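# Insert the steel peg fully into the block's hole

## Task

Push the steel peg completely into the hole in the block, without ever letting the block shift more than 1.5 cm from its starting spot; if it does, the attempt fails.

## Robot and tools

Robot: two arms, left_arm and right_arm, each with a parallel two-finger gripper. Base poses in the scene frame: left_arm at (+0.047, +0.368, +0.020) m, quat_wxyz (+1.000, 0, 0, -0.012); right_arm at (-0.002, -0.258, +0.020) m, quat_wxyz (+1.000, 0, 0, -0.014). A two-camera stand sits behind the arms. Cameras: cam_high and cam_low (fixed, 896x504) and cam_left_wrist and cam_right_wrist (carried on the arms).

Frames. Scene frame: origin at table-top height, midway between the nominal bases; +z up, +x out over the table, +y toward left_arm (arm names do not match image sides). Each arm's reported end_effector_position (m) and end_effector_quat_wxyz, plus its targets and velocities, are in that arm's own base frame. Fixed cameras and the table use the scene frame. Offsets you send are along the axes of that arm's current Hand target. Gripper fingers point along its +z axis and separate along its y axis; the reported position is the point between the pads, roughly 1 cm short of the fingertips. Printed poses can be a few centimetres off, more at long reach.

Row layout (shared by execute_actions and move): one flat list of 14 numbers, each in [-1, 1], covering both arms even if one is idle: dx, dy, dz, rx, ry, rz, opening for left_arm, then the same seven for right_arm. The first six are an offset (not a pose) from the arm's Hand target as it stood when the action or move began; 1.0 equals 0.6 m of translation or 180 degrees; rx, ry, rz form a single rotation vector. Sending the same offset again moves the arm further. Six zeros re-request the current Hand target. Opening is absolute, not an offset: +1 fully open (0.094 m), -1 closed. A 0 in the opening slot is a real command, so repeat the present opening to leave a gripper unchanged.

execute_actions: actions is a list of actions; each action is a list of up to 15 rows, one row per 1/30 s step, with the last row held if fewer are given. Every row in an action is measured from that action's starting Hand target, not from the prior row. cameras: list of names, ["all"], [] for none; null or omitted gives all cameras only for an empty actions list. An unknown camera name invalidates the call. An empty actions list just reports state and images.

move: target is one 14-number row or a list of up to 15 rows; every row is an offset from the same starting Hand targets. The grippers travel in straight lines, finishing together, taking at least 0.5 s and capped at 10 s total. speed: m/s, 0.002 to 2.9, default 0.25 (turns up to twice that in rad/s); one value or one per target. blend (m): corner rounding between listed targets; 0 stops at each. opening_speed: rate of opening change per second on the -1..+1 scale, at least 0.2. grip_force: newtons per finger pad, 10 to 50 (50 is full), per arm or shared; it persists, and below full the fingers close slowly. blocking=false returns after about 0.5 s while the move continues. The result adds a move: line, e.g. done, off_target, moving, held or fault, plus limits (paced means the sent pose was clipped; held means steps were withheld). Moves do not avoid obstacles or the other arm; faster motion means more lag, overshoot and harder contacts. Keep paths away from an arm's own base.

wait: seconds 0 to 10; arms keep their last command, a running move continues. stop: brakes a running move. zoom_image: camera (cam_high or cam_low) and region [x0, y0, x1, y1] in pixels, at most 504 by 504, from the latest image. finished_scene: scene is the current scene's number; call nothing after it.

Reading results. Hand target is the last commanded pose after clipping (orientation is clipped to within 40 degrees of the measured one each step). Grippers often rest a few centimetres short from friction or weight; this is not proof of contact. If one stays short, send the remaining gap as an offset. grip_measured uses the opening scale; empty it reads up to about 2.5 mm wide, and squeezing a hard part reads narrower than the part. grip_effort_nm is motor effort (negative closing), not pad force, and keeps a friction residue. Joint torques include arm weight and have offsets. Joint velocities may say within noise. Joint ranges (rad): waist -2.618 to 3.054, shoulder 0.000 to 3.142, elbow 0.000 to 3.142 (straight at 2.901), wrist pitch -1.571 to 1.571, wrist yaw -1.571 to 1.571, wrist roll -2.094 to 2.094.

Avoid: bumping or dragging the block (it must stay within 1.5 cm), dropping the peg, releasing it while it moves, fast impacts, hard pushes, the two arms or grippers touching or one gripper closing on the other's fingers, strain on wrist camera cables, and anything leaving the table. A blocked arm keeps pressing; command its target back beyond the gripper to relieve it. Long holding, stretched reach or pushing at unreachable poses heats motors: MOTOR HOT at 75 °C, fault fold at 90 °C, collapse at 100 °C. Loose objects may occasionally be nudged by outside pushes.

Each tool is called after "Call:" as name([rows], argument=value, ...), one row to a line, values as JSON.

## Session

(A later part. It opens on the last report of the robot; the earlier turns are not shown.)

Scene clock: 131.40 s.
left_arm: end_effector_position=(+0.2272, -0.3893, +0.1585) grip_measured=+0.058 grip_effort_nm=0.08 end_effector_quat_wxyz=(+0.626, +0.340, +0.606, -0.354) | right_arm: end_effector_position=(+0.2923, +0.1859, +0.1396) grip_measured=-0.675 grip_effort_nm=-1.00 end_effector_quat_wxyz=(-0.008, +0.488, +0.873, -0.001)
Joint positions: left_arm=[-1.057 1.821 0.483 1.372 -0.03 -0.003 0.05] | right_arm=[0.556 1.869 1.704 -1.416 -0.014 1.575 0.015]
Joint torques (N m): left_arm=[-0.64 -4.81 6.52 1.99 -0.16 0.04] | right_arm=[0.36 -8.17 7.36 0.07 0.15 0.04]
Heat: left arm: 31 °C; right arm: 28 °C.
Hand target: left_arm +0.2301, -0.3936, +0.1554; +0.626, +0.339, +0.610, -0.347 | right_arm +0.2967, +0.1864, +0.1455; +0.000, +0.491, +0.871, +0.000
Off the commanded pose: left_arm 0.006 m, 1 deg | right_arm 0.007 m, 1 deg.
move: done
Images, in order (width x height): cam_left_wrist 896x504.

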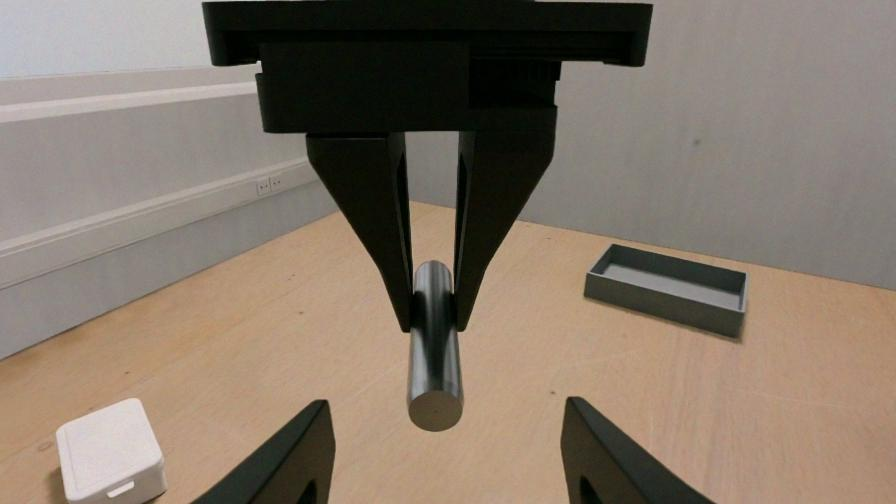

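Call:
move(target=[0.0188, 0.0043, 0.0508, -0.014, 0.0167, 0, 0.06, 0, 0, 0, 0, 0, 0, -0.9], cameras=["cam_left_wrist", "cam_right_wrist"], speed=0.1)

Scene clock: 140.00 s.
left_arm: end_effector_position=(+0.2455, -0.4133, +0.1488) grip_measured=+0.058 grip_effort_nm=0.08 end_effector_quat_wxyz=(+0.618, +0.336, +0.628, -0.332) | right_arm: end_effector_position=(+0.2923, +0.1859, +0.1396) grip_measured=-0.675 grip_effort_nm=-1.00 end_effector_quat_wxyz=(-0.008, +0.488, +0.873, -0.001)
Joint positions: left_arm=[-1.069 1.887 0.61 1.262 -0.085 -0.003 0.05] | right_arm=[0.556 1.869 1.704 -1.416 -0.014 1.575 0.015]
Joint torques (N m): left_arm=[-0.66 -5.5 7.21 1.94 -0.17 0] | right_arm=[0.14 -8.18 7.39 0.02 0.18 -0.03]
Heat: left arm: 31 °C; right arm: 28 °C.
Hand target: left_arm +0.2485, -0.4184, +0.1448; +0.617, +0.334, +0.634, -0.325 | right_arm +0.2967, +0.1864, +0.1455; +0.000, +0.491, +0.871, +0.000
Off the commanded pose: left_arm 0.007 m, 1 deg | right_arm 0.007 m, 1 deg.
move: done
Images, in order (width x height): cam_left_wrist 896x504, cam_right_wrist 896x504.

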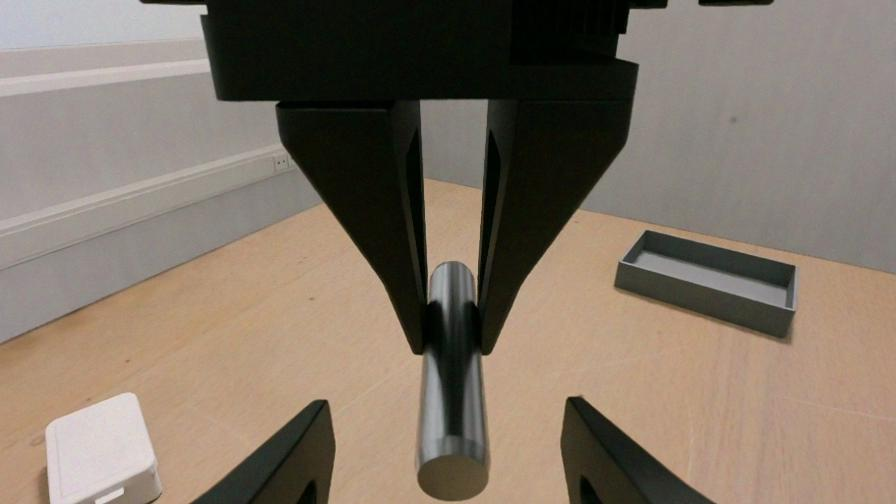

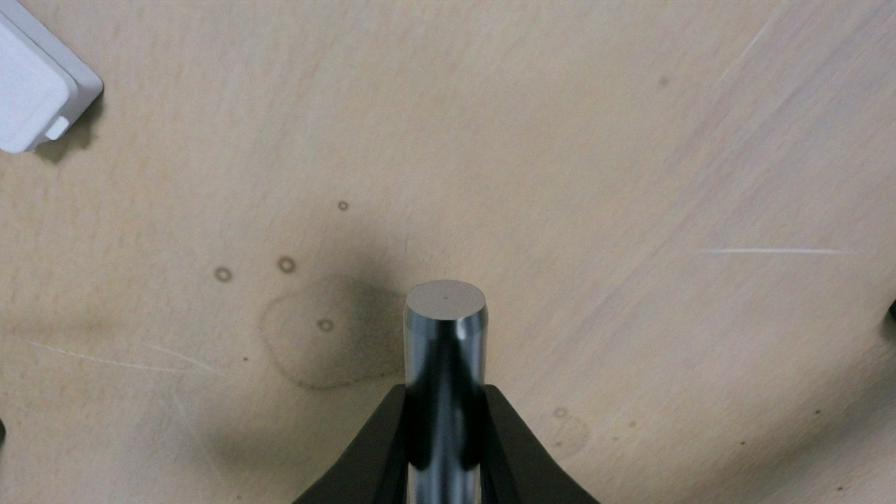

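Call:
move([
  [0.001, 0, 0.014, 0, 0, 0, 0.06, 0, 0, 0, 0, 0, 0, -0.9],
  [0.001, 0, 0.014, 0, 0, 0, -0.9, 0, 0, 0, 0, 0, 0, -0.9],
], cameras=["cam_left_wrist", "cam_right_wrist"], speed=0.08, opening_speed=0.6)

Scene clock: 147.90 s.
left_arm: end_effector_position=(+0.2495, -0.4206, +0.1481) grip_measured=-0.654 grip_effort_nm=-1.06 end_effector_quat_wxyz=(+0.618, +0.336, +0.628, -0.332) | right_arm: end_effector_position=(+0.2924, +0.1858, +0.1396) grip_measured=-0.675 grip_effort_nm=-1.00 end_effector_quat_wxyz=(-0.008, +0.488, +0.873, -0.001)
Joint positions: left_arm=[-1.069 1.91 0.644 1.251 -0.086 -0.003 0.016] | right_arm=[0.556 1.869 1.704 -1.416 -0.014 1.576 0.015]
Joint torques (N m): left_arm=[-0.44 -5.68 7.3 1.93 -0.15 0.01] | right_arm=[0.01 -8.01 7.34 0.08 0.07 0.05]
Heat: left arm: 31 °C; right arm: 28 °C.
Hand target: left_arm +0.2533, -0.4252, +0.1441; +0.617, +0.334, +0.634, -0.325 | right_arm +0.2967, +0.1864, +0.1455; +0.000, +0.491, +0.871, +0.000
Off the commanded pose: left_arm 0.007 m, 1 deg | right_arm 0.007 m, 1 deg.
move: done
Images, in order (width x height): cam_left_wrist 896x504, cam_right_wrist 896x504.

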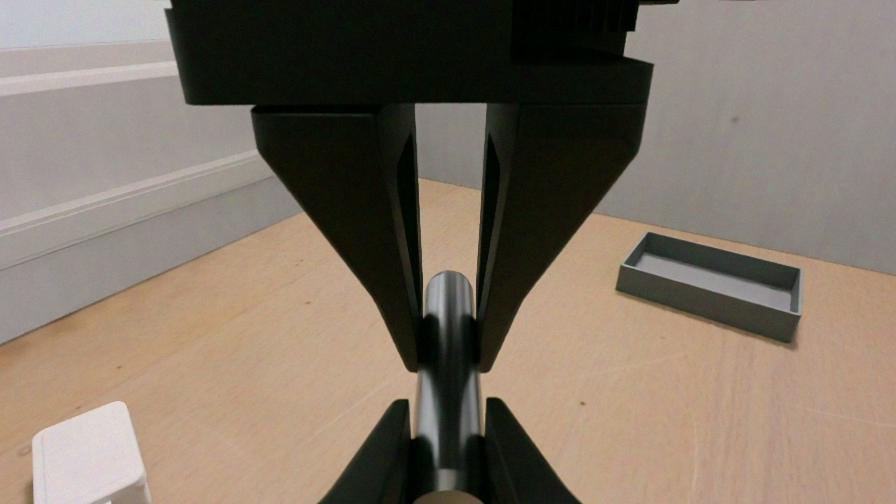

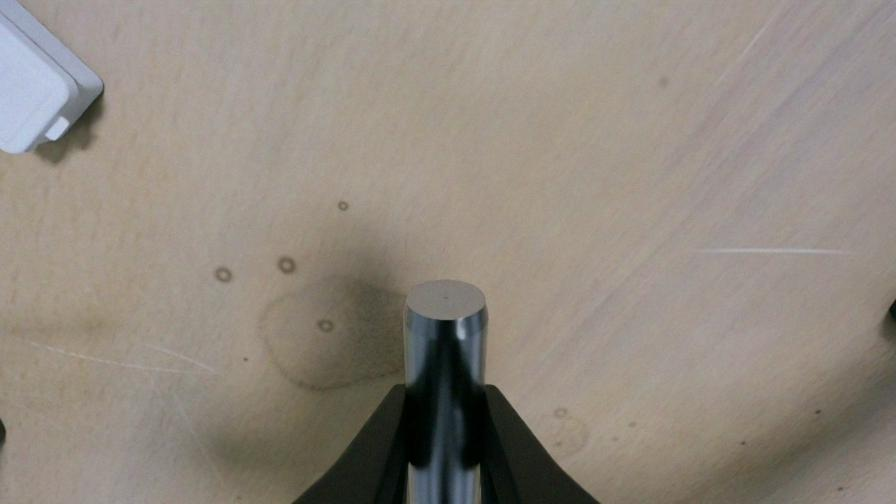

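Call:
move([
  [0, 0, 0, 0, 0, 0, -0.9, 0, 0, 0, 0, 0, 0, -0.2],
  [0, 0, -0.2, 0, 0, 0, -0.9, 0, 0, 0, 0, 0, 0, -0.2],
], cameras=["cam_left_wrist", "cam_right_wrist"], speed=0.15, opening_speed=0.8)

Scene clock: 158.83 s.
left_arm: end_effector_position=(+0.1855, -0.3292, +0.1304) grip_measured=-0.654 grip_effort_nm=-1.06 end_effector_quat_wxyz=(+0.597, +0.352, +0.649, -0.316) | right_arm: end_effector_position=(+0.2931, +0.1863, +0.1409) grip_measured=-0.201 grip_effort_nm=0.10 end_effector_quat_wxyz=(-0.007, +0.488, +0.873, +0.001)
Joint positions: left_arm=[-1.129 1.591 0.204 1.297 -0.145 -0.003 0.016] | right_arm=[0.556 1.869 1.709 -1.417 -0.014 1.576 0.038]
Joint torques (N m): left_arm=[-0.64 -5.76 3.82 2.56 -0.19 -0.02] | right_arm=[0.05 -8.05 7.2 0.1 0.13 -0.02]
Heat: left arm: 32 °C; right arm: 28 °C.
Hand target: left_arm +0.1854, -0.3263, +0.1473; +0.617, +0.334, +0.634, -0.325 | right_arm +0.2967, +0.1863, +0.1455; +0.000, +0.491, +0.871, +0.000
Off the commanded pose: left_arm 0.017 m, 4 deg | right_arm 0.006 m, 1 deg.
move: off_target (left_arm)
Images, in order (width x height): cam_left_wrist 896x504, cam_right_wrist 896x504.

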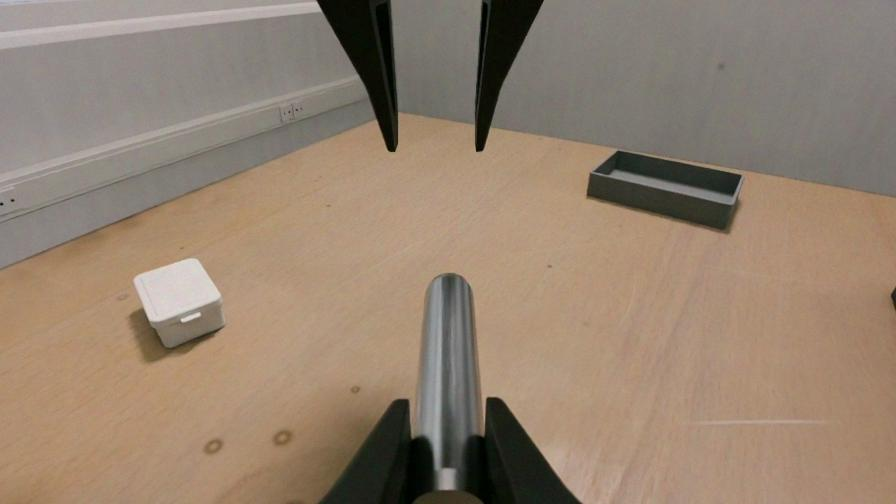

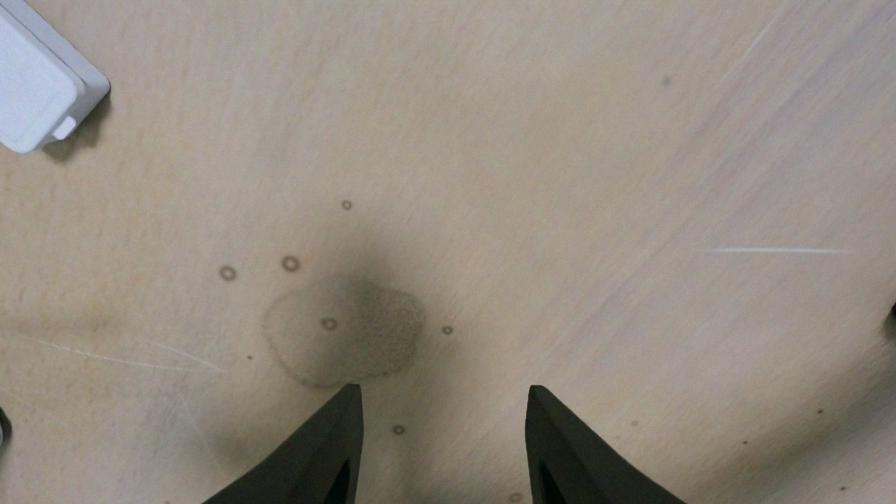

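Call:
move([
  [-0.0282, 0.5115, -0.35, -0.3, 0.1453, -0.0847, -0.9, 0, 0, 0, 0, 0, 0, -0.2],
  [0.0055, 0.4903, -0.669, -0.2365, 0.449, -0.2431, -0.9, 0, 0, 0, 0, 0, 0, -0.2],
], cameras=["cam_left_wrist", "cam_low", "cam_high"], speed=0.3, blend=[0.05, 0])

Call:
zoom_image(camera="cam_low", region=[320, 160, 480, 320])

Scene clock: 167.13 s.
left_arm: end_effector_position=(+0.2004, +0.1664, +0.1479) grip_measured=-0.654 grip_effort_nm=-1.06 end_effector_quat_wxyz=(+0.002, -0.003, +1.000, -0.006) | right_arm: end_effector_position=(+0.2931, +0.1863, +0.1409) grip_measured=-0.201 grip_effort_nm=0.10 end_effector_quat_wxyz=(-0.007, +0.488, +0.873, +0.001)
Joint positions: left_arm=[0.697 1.534 1.357 -1.399 0.011 0.692 0.016] | right_arm=[0.556 1.869 1.709 -1.417 -0.014 1.576 0.038]
Joint torques (N m): left_arm=[0.39 -4.42 9.42 0.21 -0.06 0.1] | right_arm=[-0.1 -8.05 7.16 0.05 0.12 0.05]
Heat: left arm: 32 °C; right arm: 27 °C.
Hand target: left_arm +0.2006, +0.1710, +0.1549; +0.000, +0.000, +1.000, +0.000 | right_arm +0.2967, +0.1863, +0.1455; +0.000, +0.491, +0.871, +0.000
Off the commanded pose: left_arm 0.009 m, 1 deg | right_arm 0.006 m, 1 deg.
move: done
Images, in order (width x height): cam_high 896x504, cam_low 896x504, cam_left_wrist 896x504.

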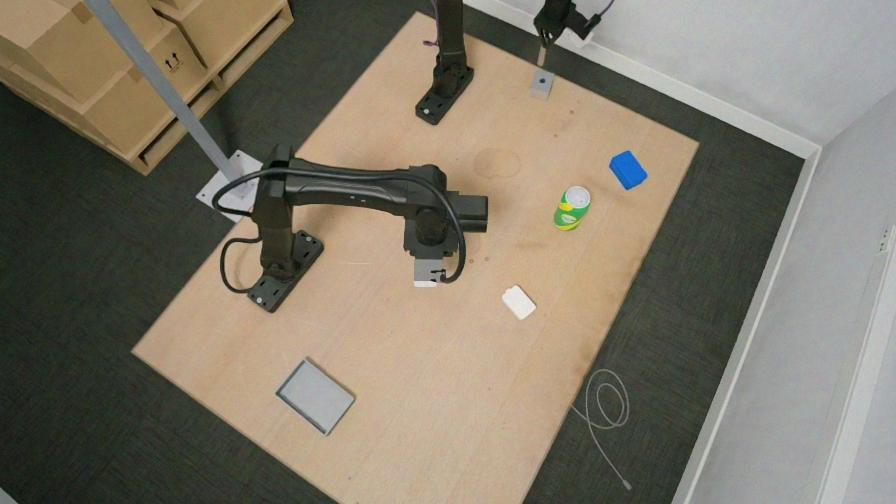

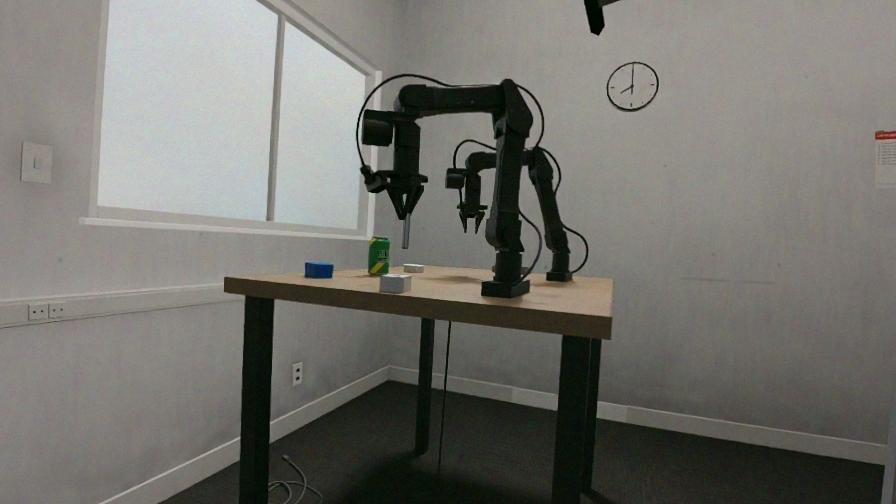

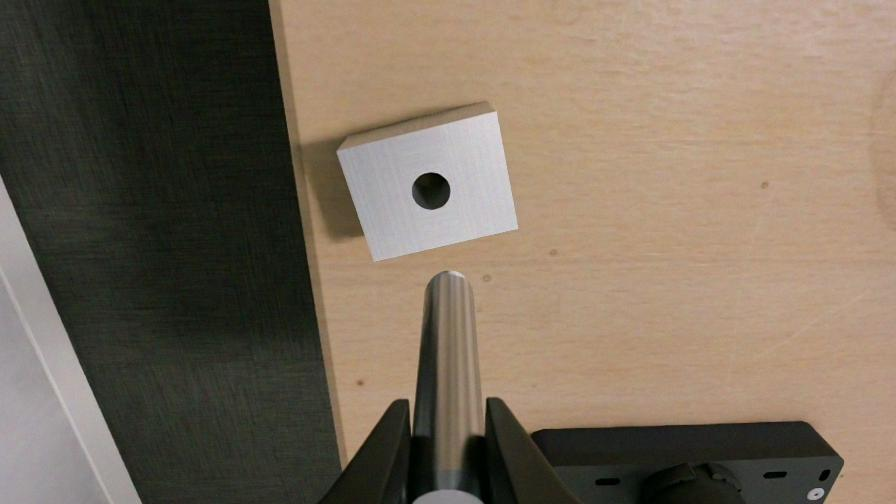

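Scaled by 3.150.

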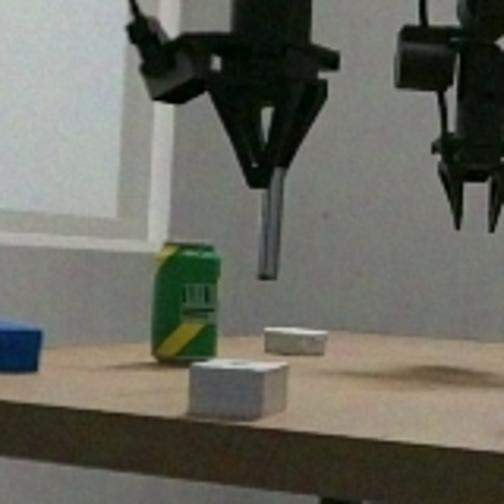

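Call:
move(target=[-0.0095, 0.0133, 0.075, 0, 0, 0, -0.9, 0, 0, 0, 0, 0, 0, -0.2], cameras=["cam_left_wrist", "cam_low"], speed=0.1)

Call:
zoom_image(camera="cam_left_wrist", region=[330, 160, 570, 400])

Call:
zoom_image(camera="cam_low", region=[340, 180, 460, 310])

Scene clock: 172.60 s.
left_arm: end_effector_position=(+0.2097, +0.1768, +0.1150) grip_measured=-0.654 grip_effort_nm=-1.06 end_effector_quat_wxyz=(+0.007, -0.001, +1.000, -0.001) | right_arm: end_effector_position=(+0.2931, +0.1863, +0.1409) grip_measured=-0.201 grip_effort_nm=0.10 end_effector_quat_wxyz=(-0.007, +0.488, +0.873, +0.001)
Joint positions: left_arm=[0.703 1.572 1.264 -1.253 0.01 0.701 0.016] | right_arm=[0.556 1.869 1.709 -1.417 -0.014 1.576 0.038]
Joint torques (N m): left_arm=[0.59 -4.92 5.38 0.53 -0.05 0.1] | right_arm=[0.16 -8.18 7.12 0.05 0.07 0.04]
Heat: left arm: 31 °C; right arm: 27 °C.
Hand target: left_arm +0.2063, +0.1790, +0.1100; +0.000, +0.000, +1.000, +0.000 | right_arm +0.2967, +0.1863, +0.1455; +0.000, +0.491, +0.871, +0.000
Off the commanded pose: left_arm 0.006 m, 1 deg | right_arm 0.006 m, 1 deg.
move: done
Images, in order (width x height): cam_low 896x504, cam_left_wrist 896x504.

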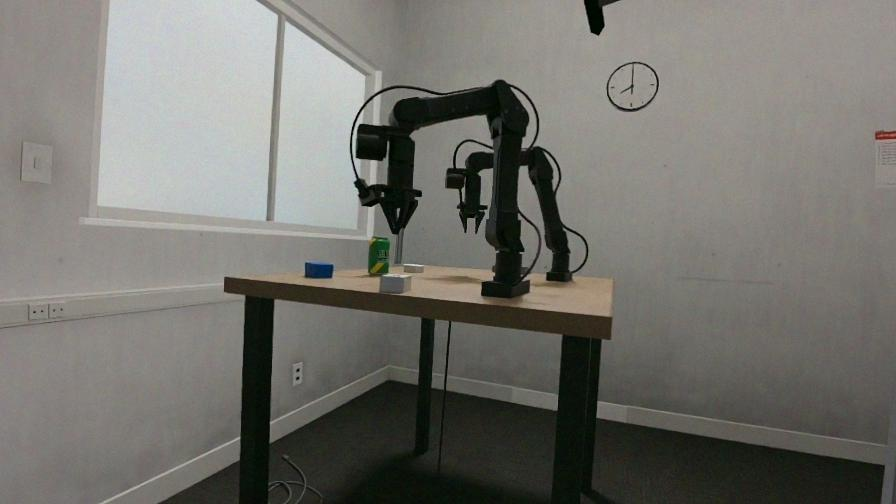

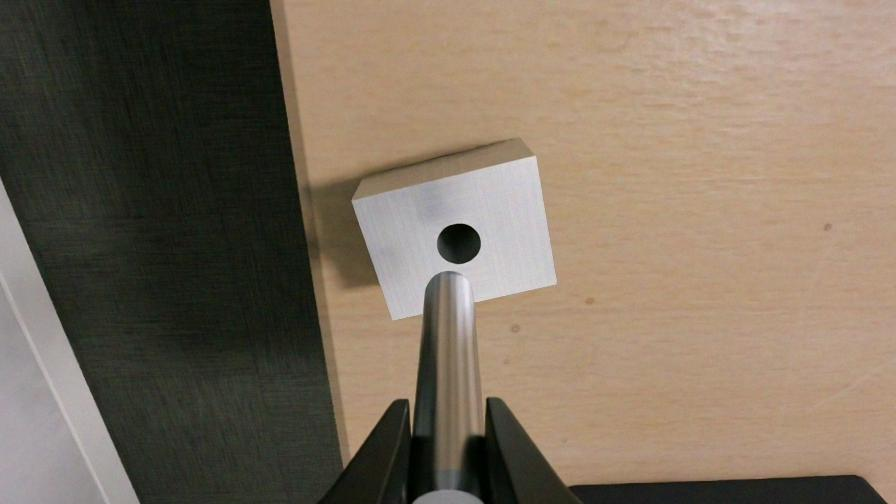

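Scaled by 2.100.

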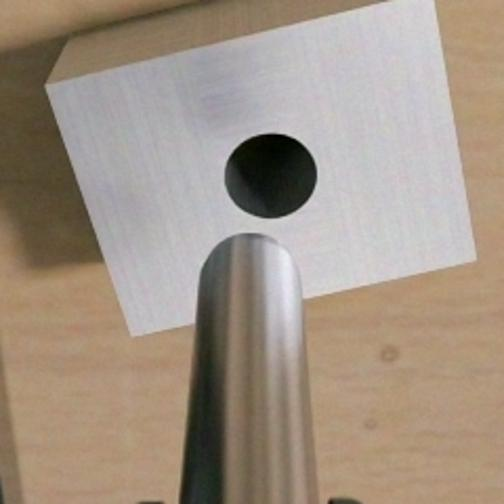

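Scaled by 3.877.

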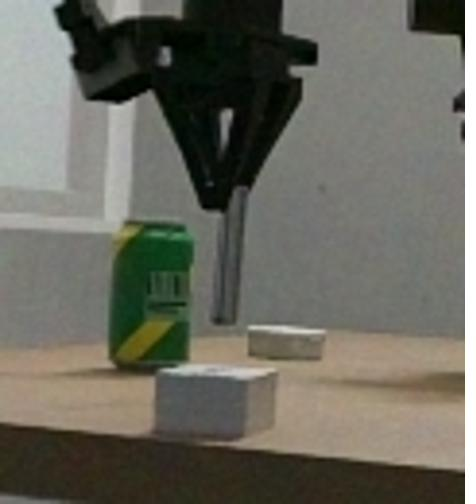

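Call:
move(target=[0.0027, -0.0075, 0.02, 0, 0.014, 0, -0.9, 0, 0, 0, 0, 0, 0, -0.2], cameras=["cam_left_wrist", "cam_low"], speed=0.06)

Call:
zoom_image(camera="cam_left_wrist", region=[330, 160, 570, 400])

Call:
zoom_image(camera="cam_low", region=[340, 180, 460, 310])

Scene clock: 180.57 s.
left_arm: end_effector_position=(+0.2065, +0.1757, +0.1044) grip_measured=-0.654 grip_effort_nm=-1.06 end_effector_quat_wxyz=(-0.012, -0.003, +1.000, +0.000) | right_arm: end_effector_position=(+0.2931, +0.1863, +0.1409) grip_measured=-0.201 grip_effort_nm=0.10 end_effector_quat_wxyz=(-0.007, +0.488, +0.873, +0.001)
Joint positions: left_arm=[0.691 1.59 1.24 -1.238 -0.016 0.686 0.016] | right_arm=[0.556 1.869 1.709 -1.417 -0.014 1.576 0.038]
Joint torques (N m): left_arm=[-0.57 -4.75 5.15 0.45 -0.09 -0.03] | right_arm=[0.02 -8.01 6.99 0.01 0.12 0.06]
Heat: left arm: 29 °C; right arm: 27 °C.
Hand target: left_arm +0.2047, +0.1745, +0.0980; -0.022, +0.000, +1.000, +0.000 | right_arm +0.2967, +0.1863, +0.1455; +0.000, +0.491, +0.871, +0.000
Off the commanded pose: left_arm 0.007 m, 1 deg | right_arm 0.006 m, 1 deg.
move: done
Images, in order (width x height): cam_low 896x504, cam_left_wrist 896x504.

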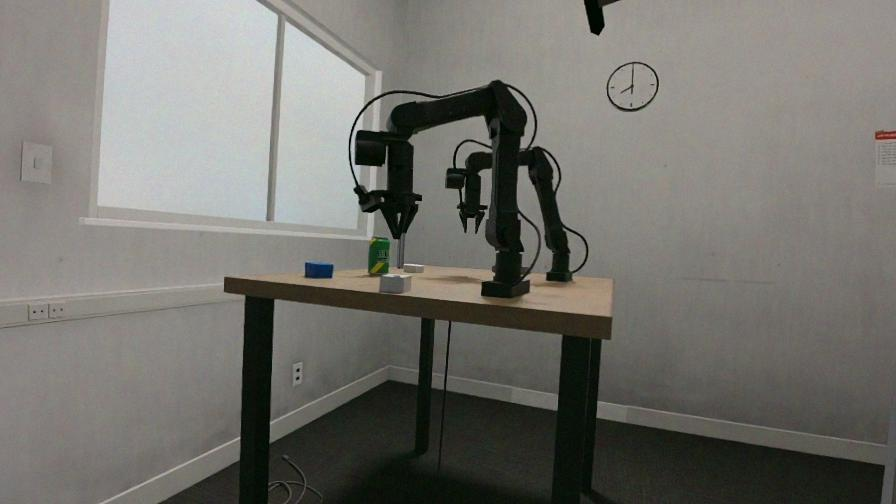

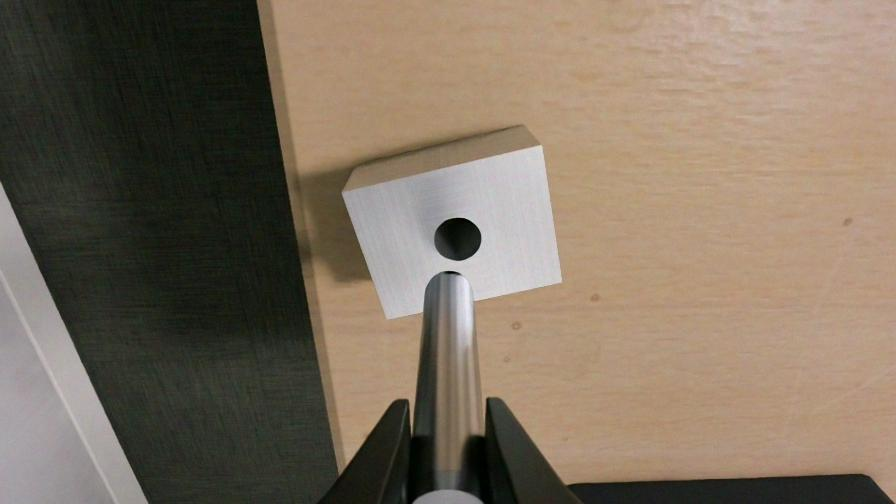

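Scaled by 2.100.

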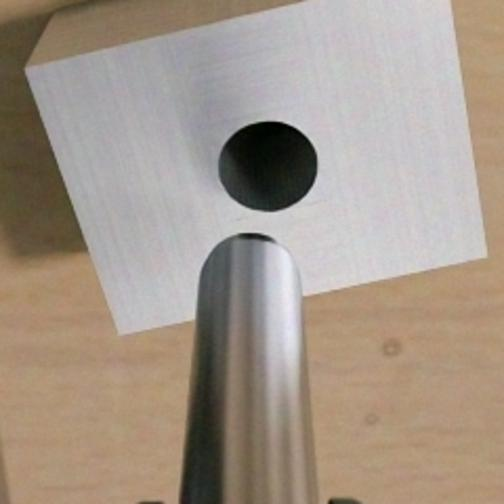

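Scaled by 3.877.

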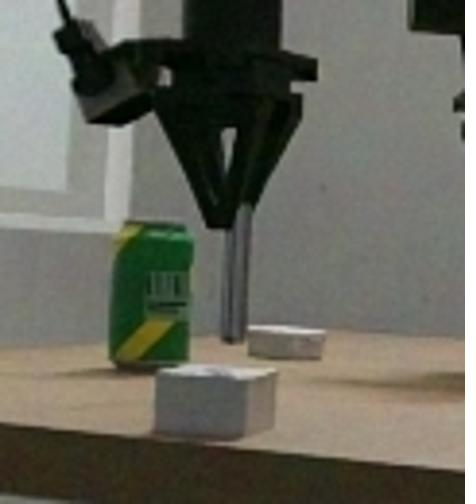

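Call:
move(target=[0, -0.0067, 0.0133, 0, 0, 0, -0.9, 0, 0, 0, 0, 0, 0, -0.2], cameras=["cam_left_wrist", "cam_low"], speed=0.05)

Call:
zoom_image(camera="cam_left_wrist", region=[330, 160, 570, 400])

Call:
zoom_image(camera="cam_low", region=[340, 180, 460, 310])

Scene clock: 186.87 s.
left_arm: end_effector_position=(+0.2063, +0.1721, +0.0950) grip_measured=-0.654 grip_effort_nm=-1.06 end_effector_quat_wxyz=(-0.014, -0.003, +1.000, -0.001) | right_arm: end_effector_position=(+0.2931, +0.1863, +0.1409) grip_measured=-0.201 grip_effort_nm=0.11 end_effector_quat_wxyz=(-0.007, +0.488, +0.873, +0.001)
Joint positions: left_arm=[0.681 1.59 1.203 -1.206 -0.017 0.674 0.016] | right_arm=[0.556 1.869 1.709 -1.417 -0.014 1.576 0.038]
Joint torques (N m): left_arm=[-0.61 -5.12 5.07 0.45 -0.08 -0.02] | right_arm=[0.13 -8.13 7.08 0.08 0.08 0.04]
Heat: left arm: 29 °C; right arm: 27 °C.
Hand target: left_arm +0.2044, +0.1705, +0.0900; -0.022, +0.000, +1.000, +0.000 | right_arm +0.2967, +0.1863, +0.1455; +0.000, +0.491, +0.871, +0.000
Off the commanded pose: left_arm 0.006 m, 1 deg | right_arm 0.006 m, 1 deg.
move: done
Images, in order (width x height): cam_low 896x504, cam_left_wrist 896x504.

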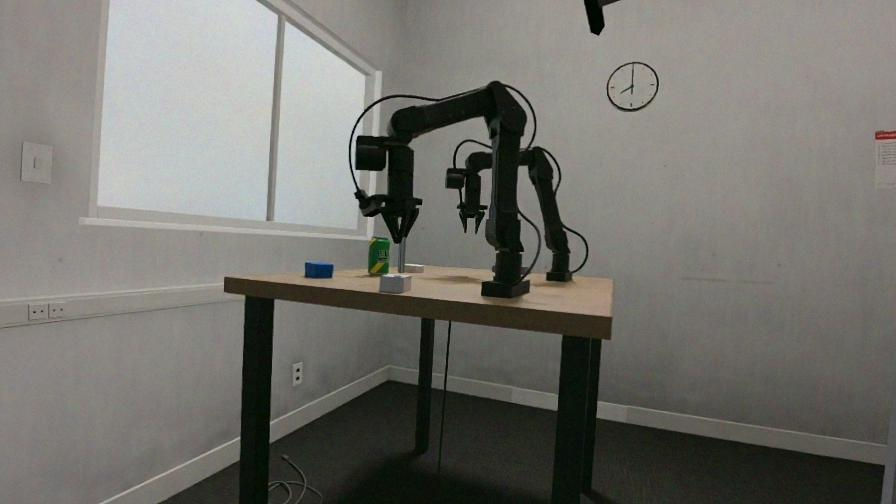

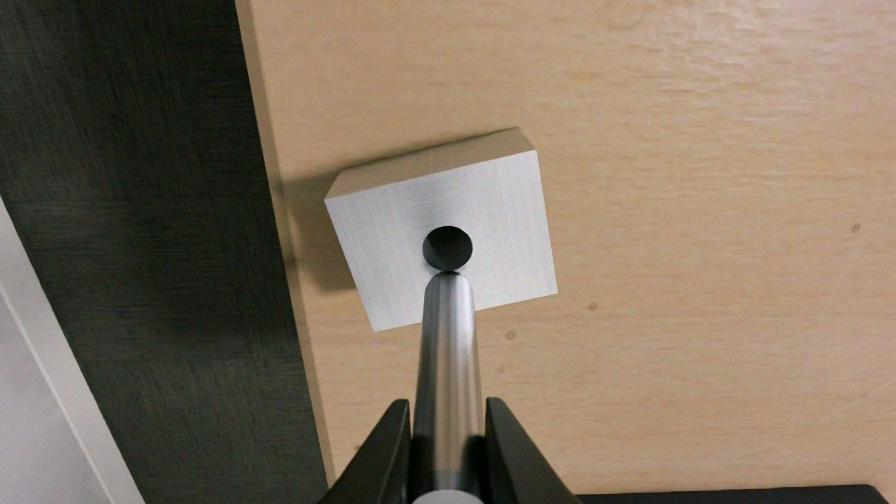

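Scaled by 2.100.

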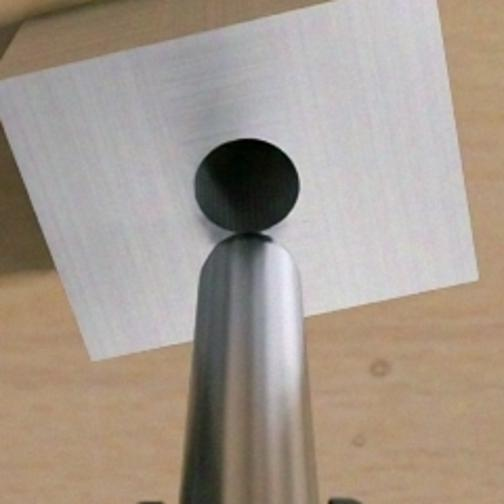

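Scaled by 3.877.

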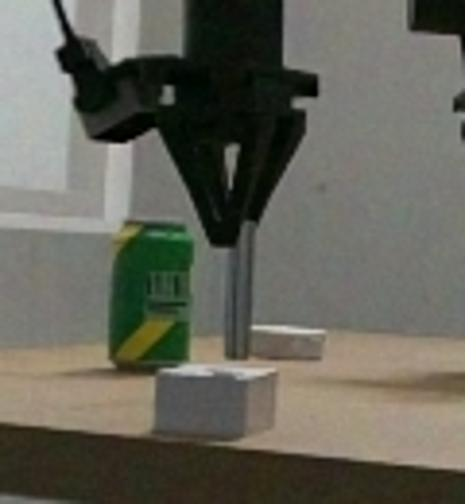

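Call:
move(target=[-0.0117, 0, 0, 0, 0, 0, -0.9, 0, 0, 0, 0, 0, 0, -0.2], cameras=["cam_left_wrist", "cam_low"], speed=0.05)

Call:
zoom_image(camera="cam_left_wrist", region=[330, 160, 570, 400])

Call:
zoom_image(camera="cam_low", region=[340, 180, 460, 310])

Scene clock: 191.40 s.
left_arm: end_effector_position=(+0.2089, +0.1687, +0.0914) grip_measured=-0.654 grip_effort_nm=-1.06 end_effector_quat_wxyz=(-0.020, -0.003, +1.000, -0.005) | right_arm: end_effector_position=(+0.2931, +0.1863, +0.1409) grip_measured=-0.201 grip_effort_nm=0.10 end_effector_quat_wxyz=(-0.007, +0.488, +0.873, +0.001)
Joint positions: left_arm=[0.665 1.605 1.203 -1.205 -0.017 0.659 0.016] | right_arm=[0.556 1.869 1.709 -1.417 -0.014 1.576 0.038]
Joint torques (N m): left_arm=[-0.59 -4.75 6.6 0.42 -0.07 -0.01] | right_arm=[0.17 -7.94 6.97 0.08 0.11 0.05]
Heat: left arm: 28 °C; right arm: 27 °C.
Hand target: left_arm +0.2115, +0.1705, +0.0897; -0.022, +0.000, +1.000, +0.000 | right_arm +0.2967, +0.1863, +0.1455; +0.000, +0.491, +0.871, +0.000
Off the commanded pose: left_arm 0.004 m, 1 deg | right_arm 0.006 m, 1 deg.
move: done
Images, in order (width x height): cam_low 896x504, cam_left_wrist 896x504.

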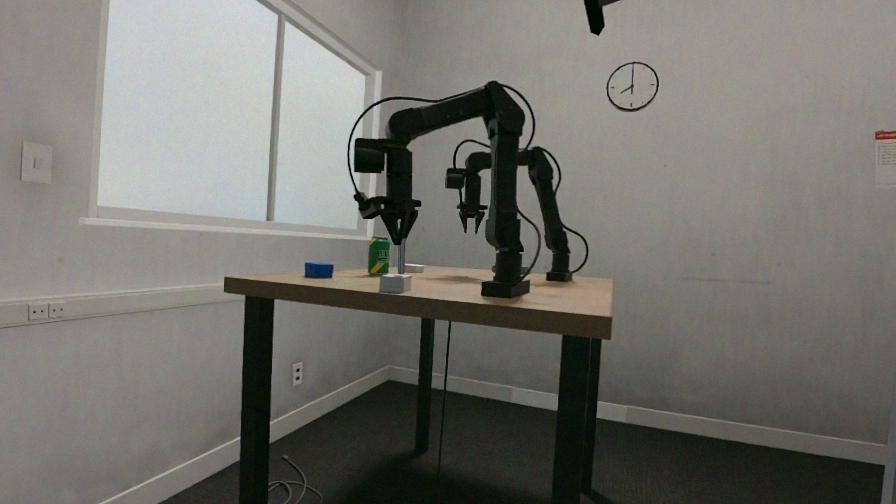

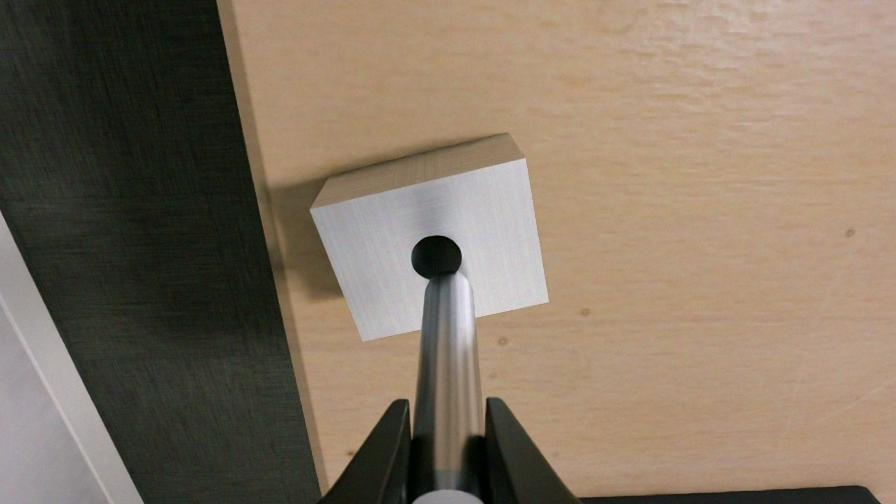

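Scaled by 2.100.

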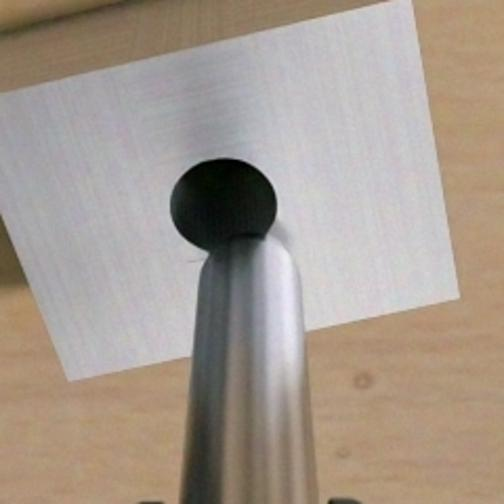

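Scaled by 3.877.

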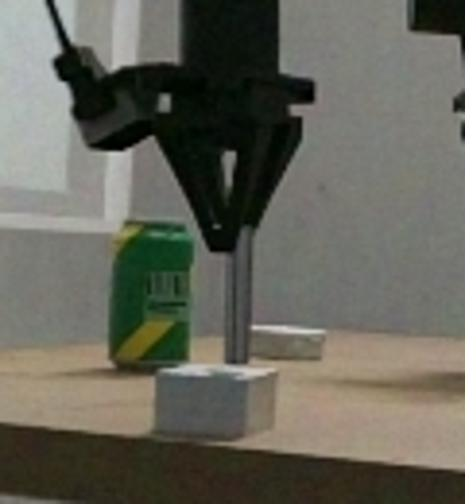

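Call:
move(target=[-0.0125, 0.007, -0.0072, 0, 0, 0, -0.9, 0, 0, 0, 0, 0, 0, -0.2], cameras=["cam_left_wrist", "cam_low"], speed=0.05)

Call:
zoom_image(camera="cam_left_wrist", region=[330, 160, 570, 400])

Call:
zoom_image(camera="cam_low", region=[340, 180, 460, 310])

Scene clock: 194.70 s.
left_arm: end_effector_position=(+0.2129, +0.1703, +0.0885) grip_measured=-0.654 grip_effort_nm=-1.06 end_effector_quat_wxyz=(-0.024, -0.003, +1.000, -0.008) | right_arm: end_effector_position=(+0.2931, +0.1863, +0.1409) grip_measured=-0.201 grip_effort_nm=0.10 end_effector_quat_wxyz=(-0.007, +0.488, +0.873, +0.001)
Joint positions: left_arm=[0.66 1.633 1.22 -1.206 -0.017 0.654 0.016] | right_arm=[0.556 1.869 1.709 -1.417 -0.014 1.576 0.038]
Joint torques (N m): left_arm=[-0.61 -4.85 9.13 0.24 -0.06 -0.03] | right_arm=[-0.09 -8.16 6.99 0.03 0.06 0.01]
Heat: left arm: 28 °C; right arm: 27 °C.
Hand target: left_arm +0.2191, +0.1747, +0.0937; -0.022, +0.000, +1.000, +0.000 | right_arm +0.2967, +0.1863, +0.1455; +0.000, +0.491, +0.871, +0.000
Off the commanded pose: left_arm 0.009 m, 1 deg | right_arm 0.006 m, 1 deg.
move: done
Images, in order (width x height): cam_low 896x504, cam_left_wrist 896x504.

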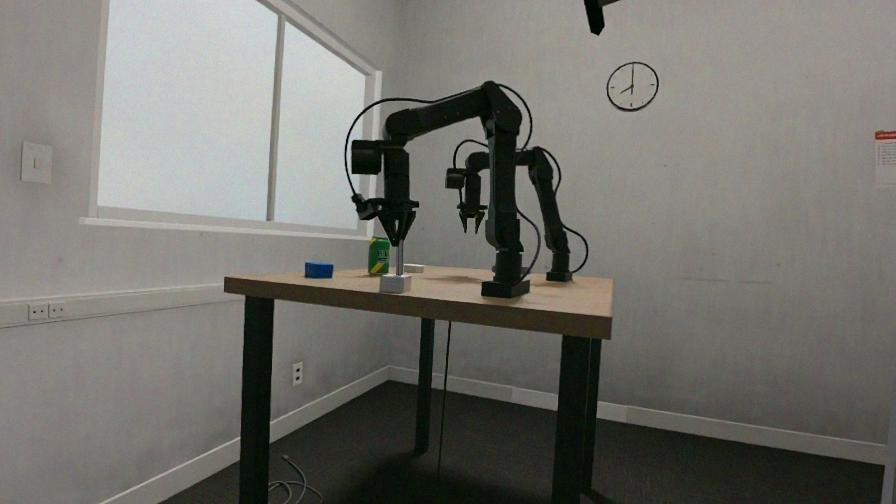

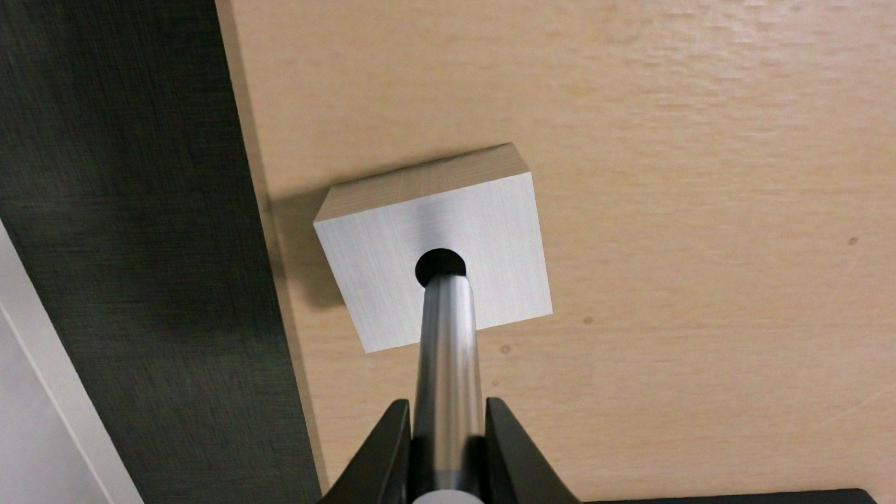

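Scaled by 2.100.

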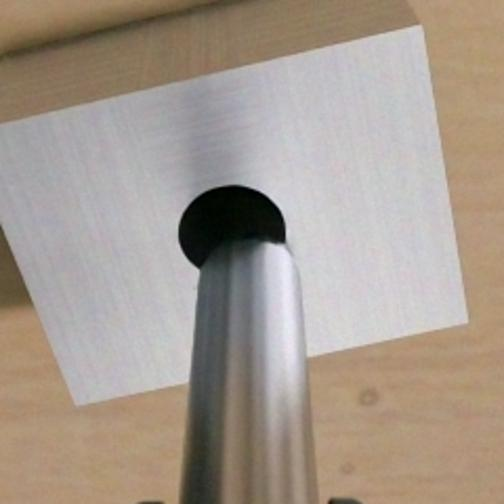

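Scaled by 3.877.

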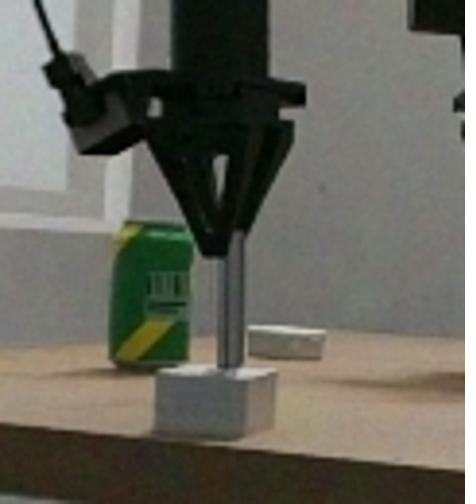

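Call:
move([
  [0, -0.0033, -0.0333, 0, 0, 0, -0.9, 0, 0, 0, 0, 0, 0, -0.2],
  [0.0003, -0.0048, 0.005, 0, 0, 0, -0.9, 0, 0, 0, 0, 0, 0, -0.2],
], cameras=["cam_left_wrist", "cam_low"], speed=0.06)

Call:
zoom_image(camera="cam_left_wrist", region=[330, 160, 570, 400])

Call:
zoom_image(camera="cam_low", region=[340, 180, 460, 310])

Scene clock: 200.90 s.
left_arm: end_effector_position=(+0.2202, +0.1735, +0.0963) grip_measured=-0.654 grip_effort_nm=-1.06 end_effector_quat_wxyz=(-0.014, -0.003, +1.000, +0.000) | right_arm: end_effector_position=(+0.2931, +0.1863, +0.1409) grip_measured=-0.201 grip_effort_nm=0.10 end_effector_quat_wxyz=(-0.007, +0.488, +0.873, +0.001)
Joint positions: left_arm=[0.653 1.633 1.252 -1.212 -0.017 0.646 0.016] | right_arm=[0.556 1.869 1.709 -1.417 -0.014 1.576 0.038]
Joint torques (N m): left_arm=[-0.59 -5.26 5.16 0.45 -0.06 -0.02] | right_arm=[0.24 -8.03 7.19 0.05 0.14 0.07]
Heat: left arm: 28 °C; right arm: 27 °C.
Hand target: left_arm +0.2188, +0.1719, +0.0908; -0.022, -0.001, +1.000, +0.000 | right_arm +0.2967, +0.1863, +0.1455; +0.000, +0.491, +0.871, +0.000
Off the commanded pose: left_arm 0.006 m, 1 deg | right_arm 0.006 m, 1 deg.
move: done
Images, in order (width x height): cam_low 896x504, cam_left_wrist 896x504.

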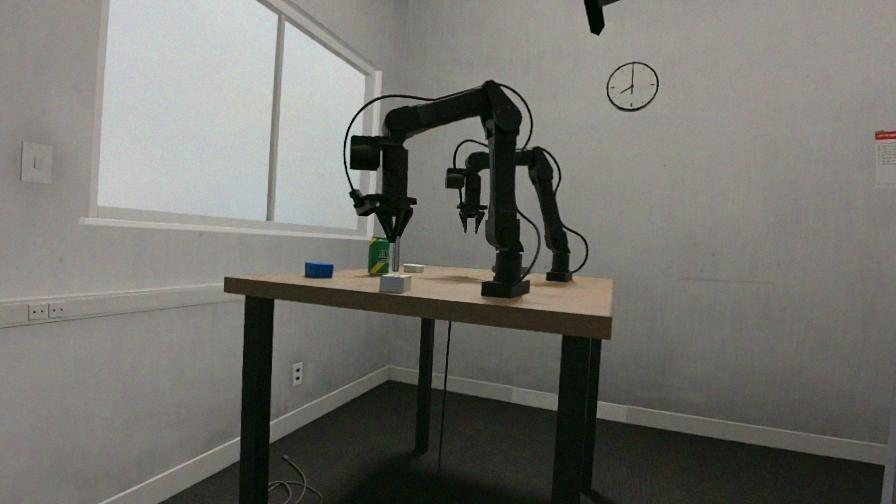

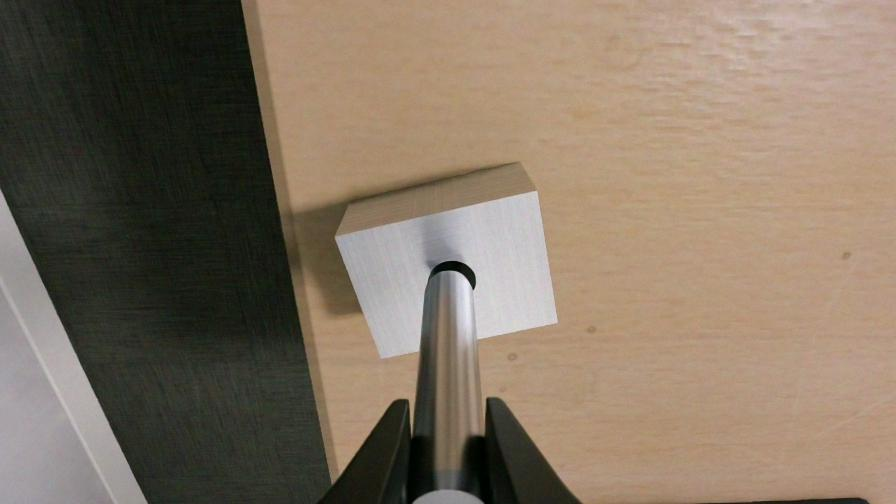

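Scaled by 2.100.

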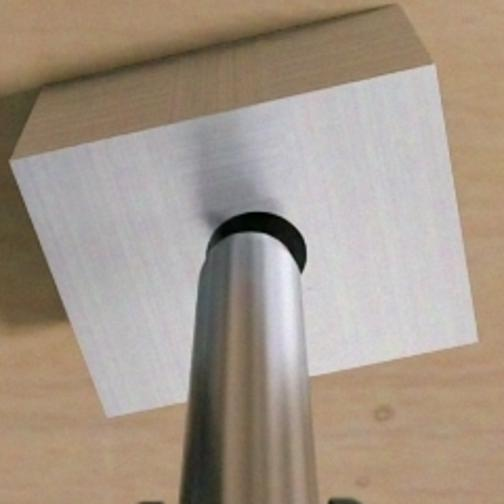

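Scaled by 3.877.

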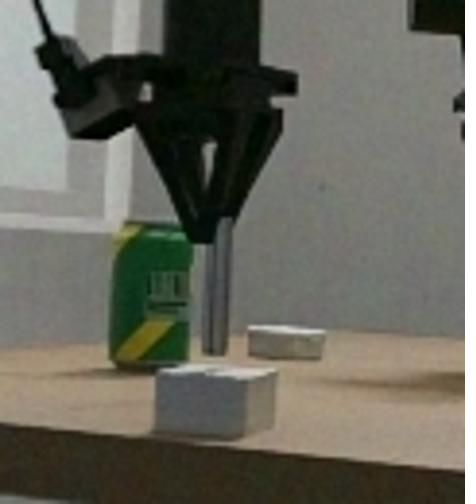

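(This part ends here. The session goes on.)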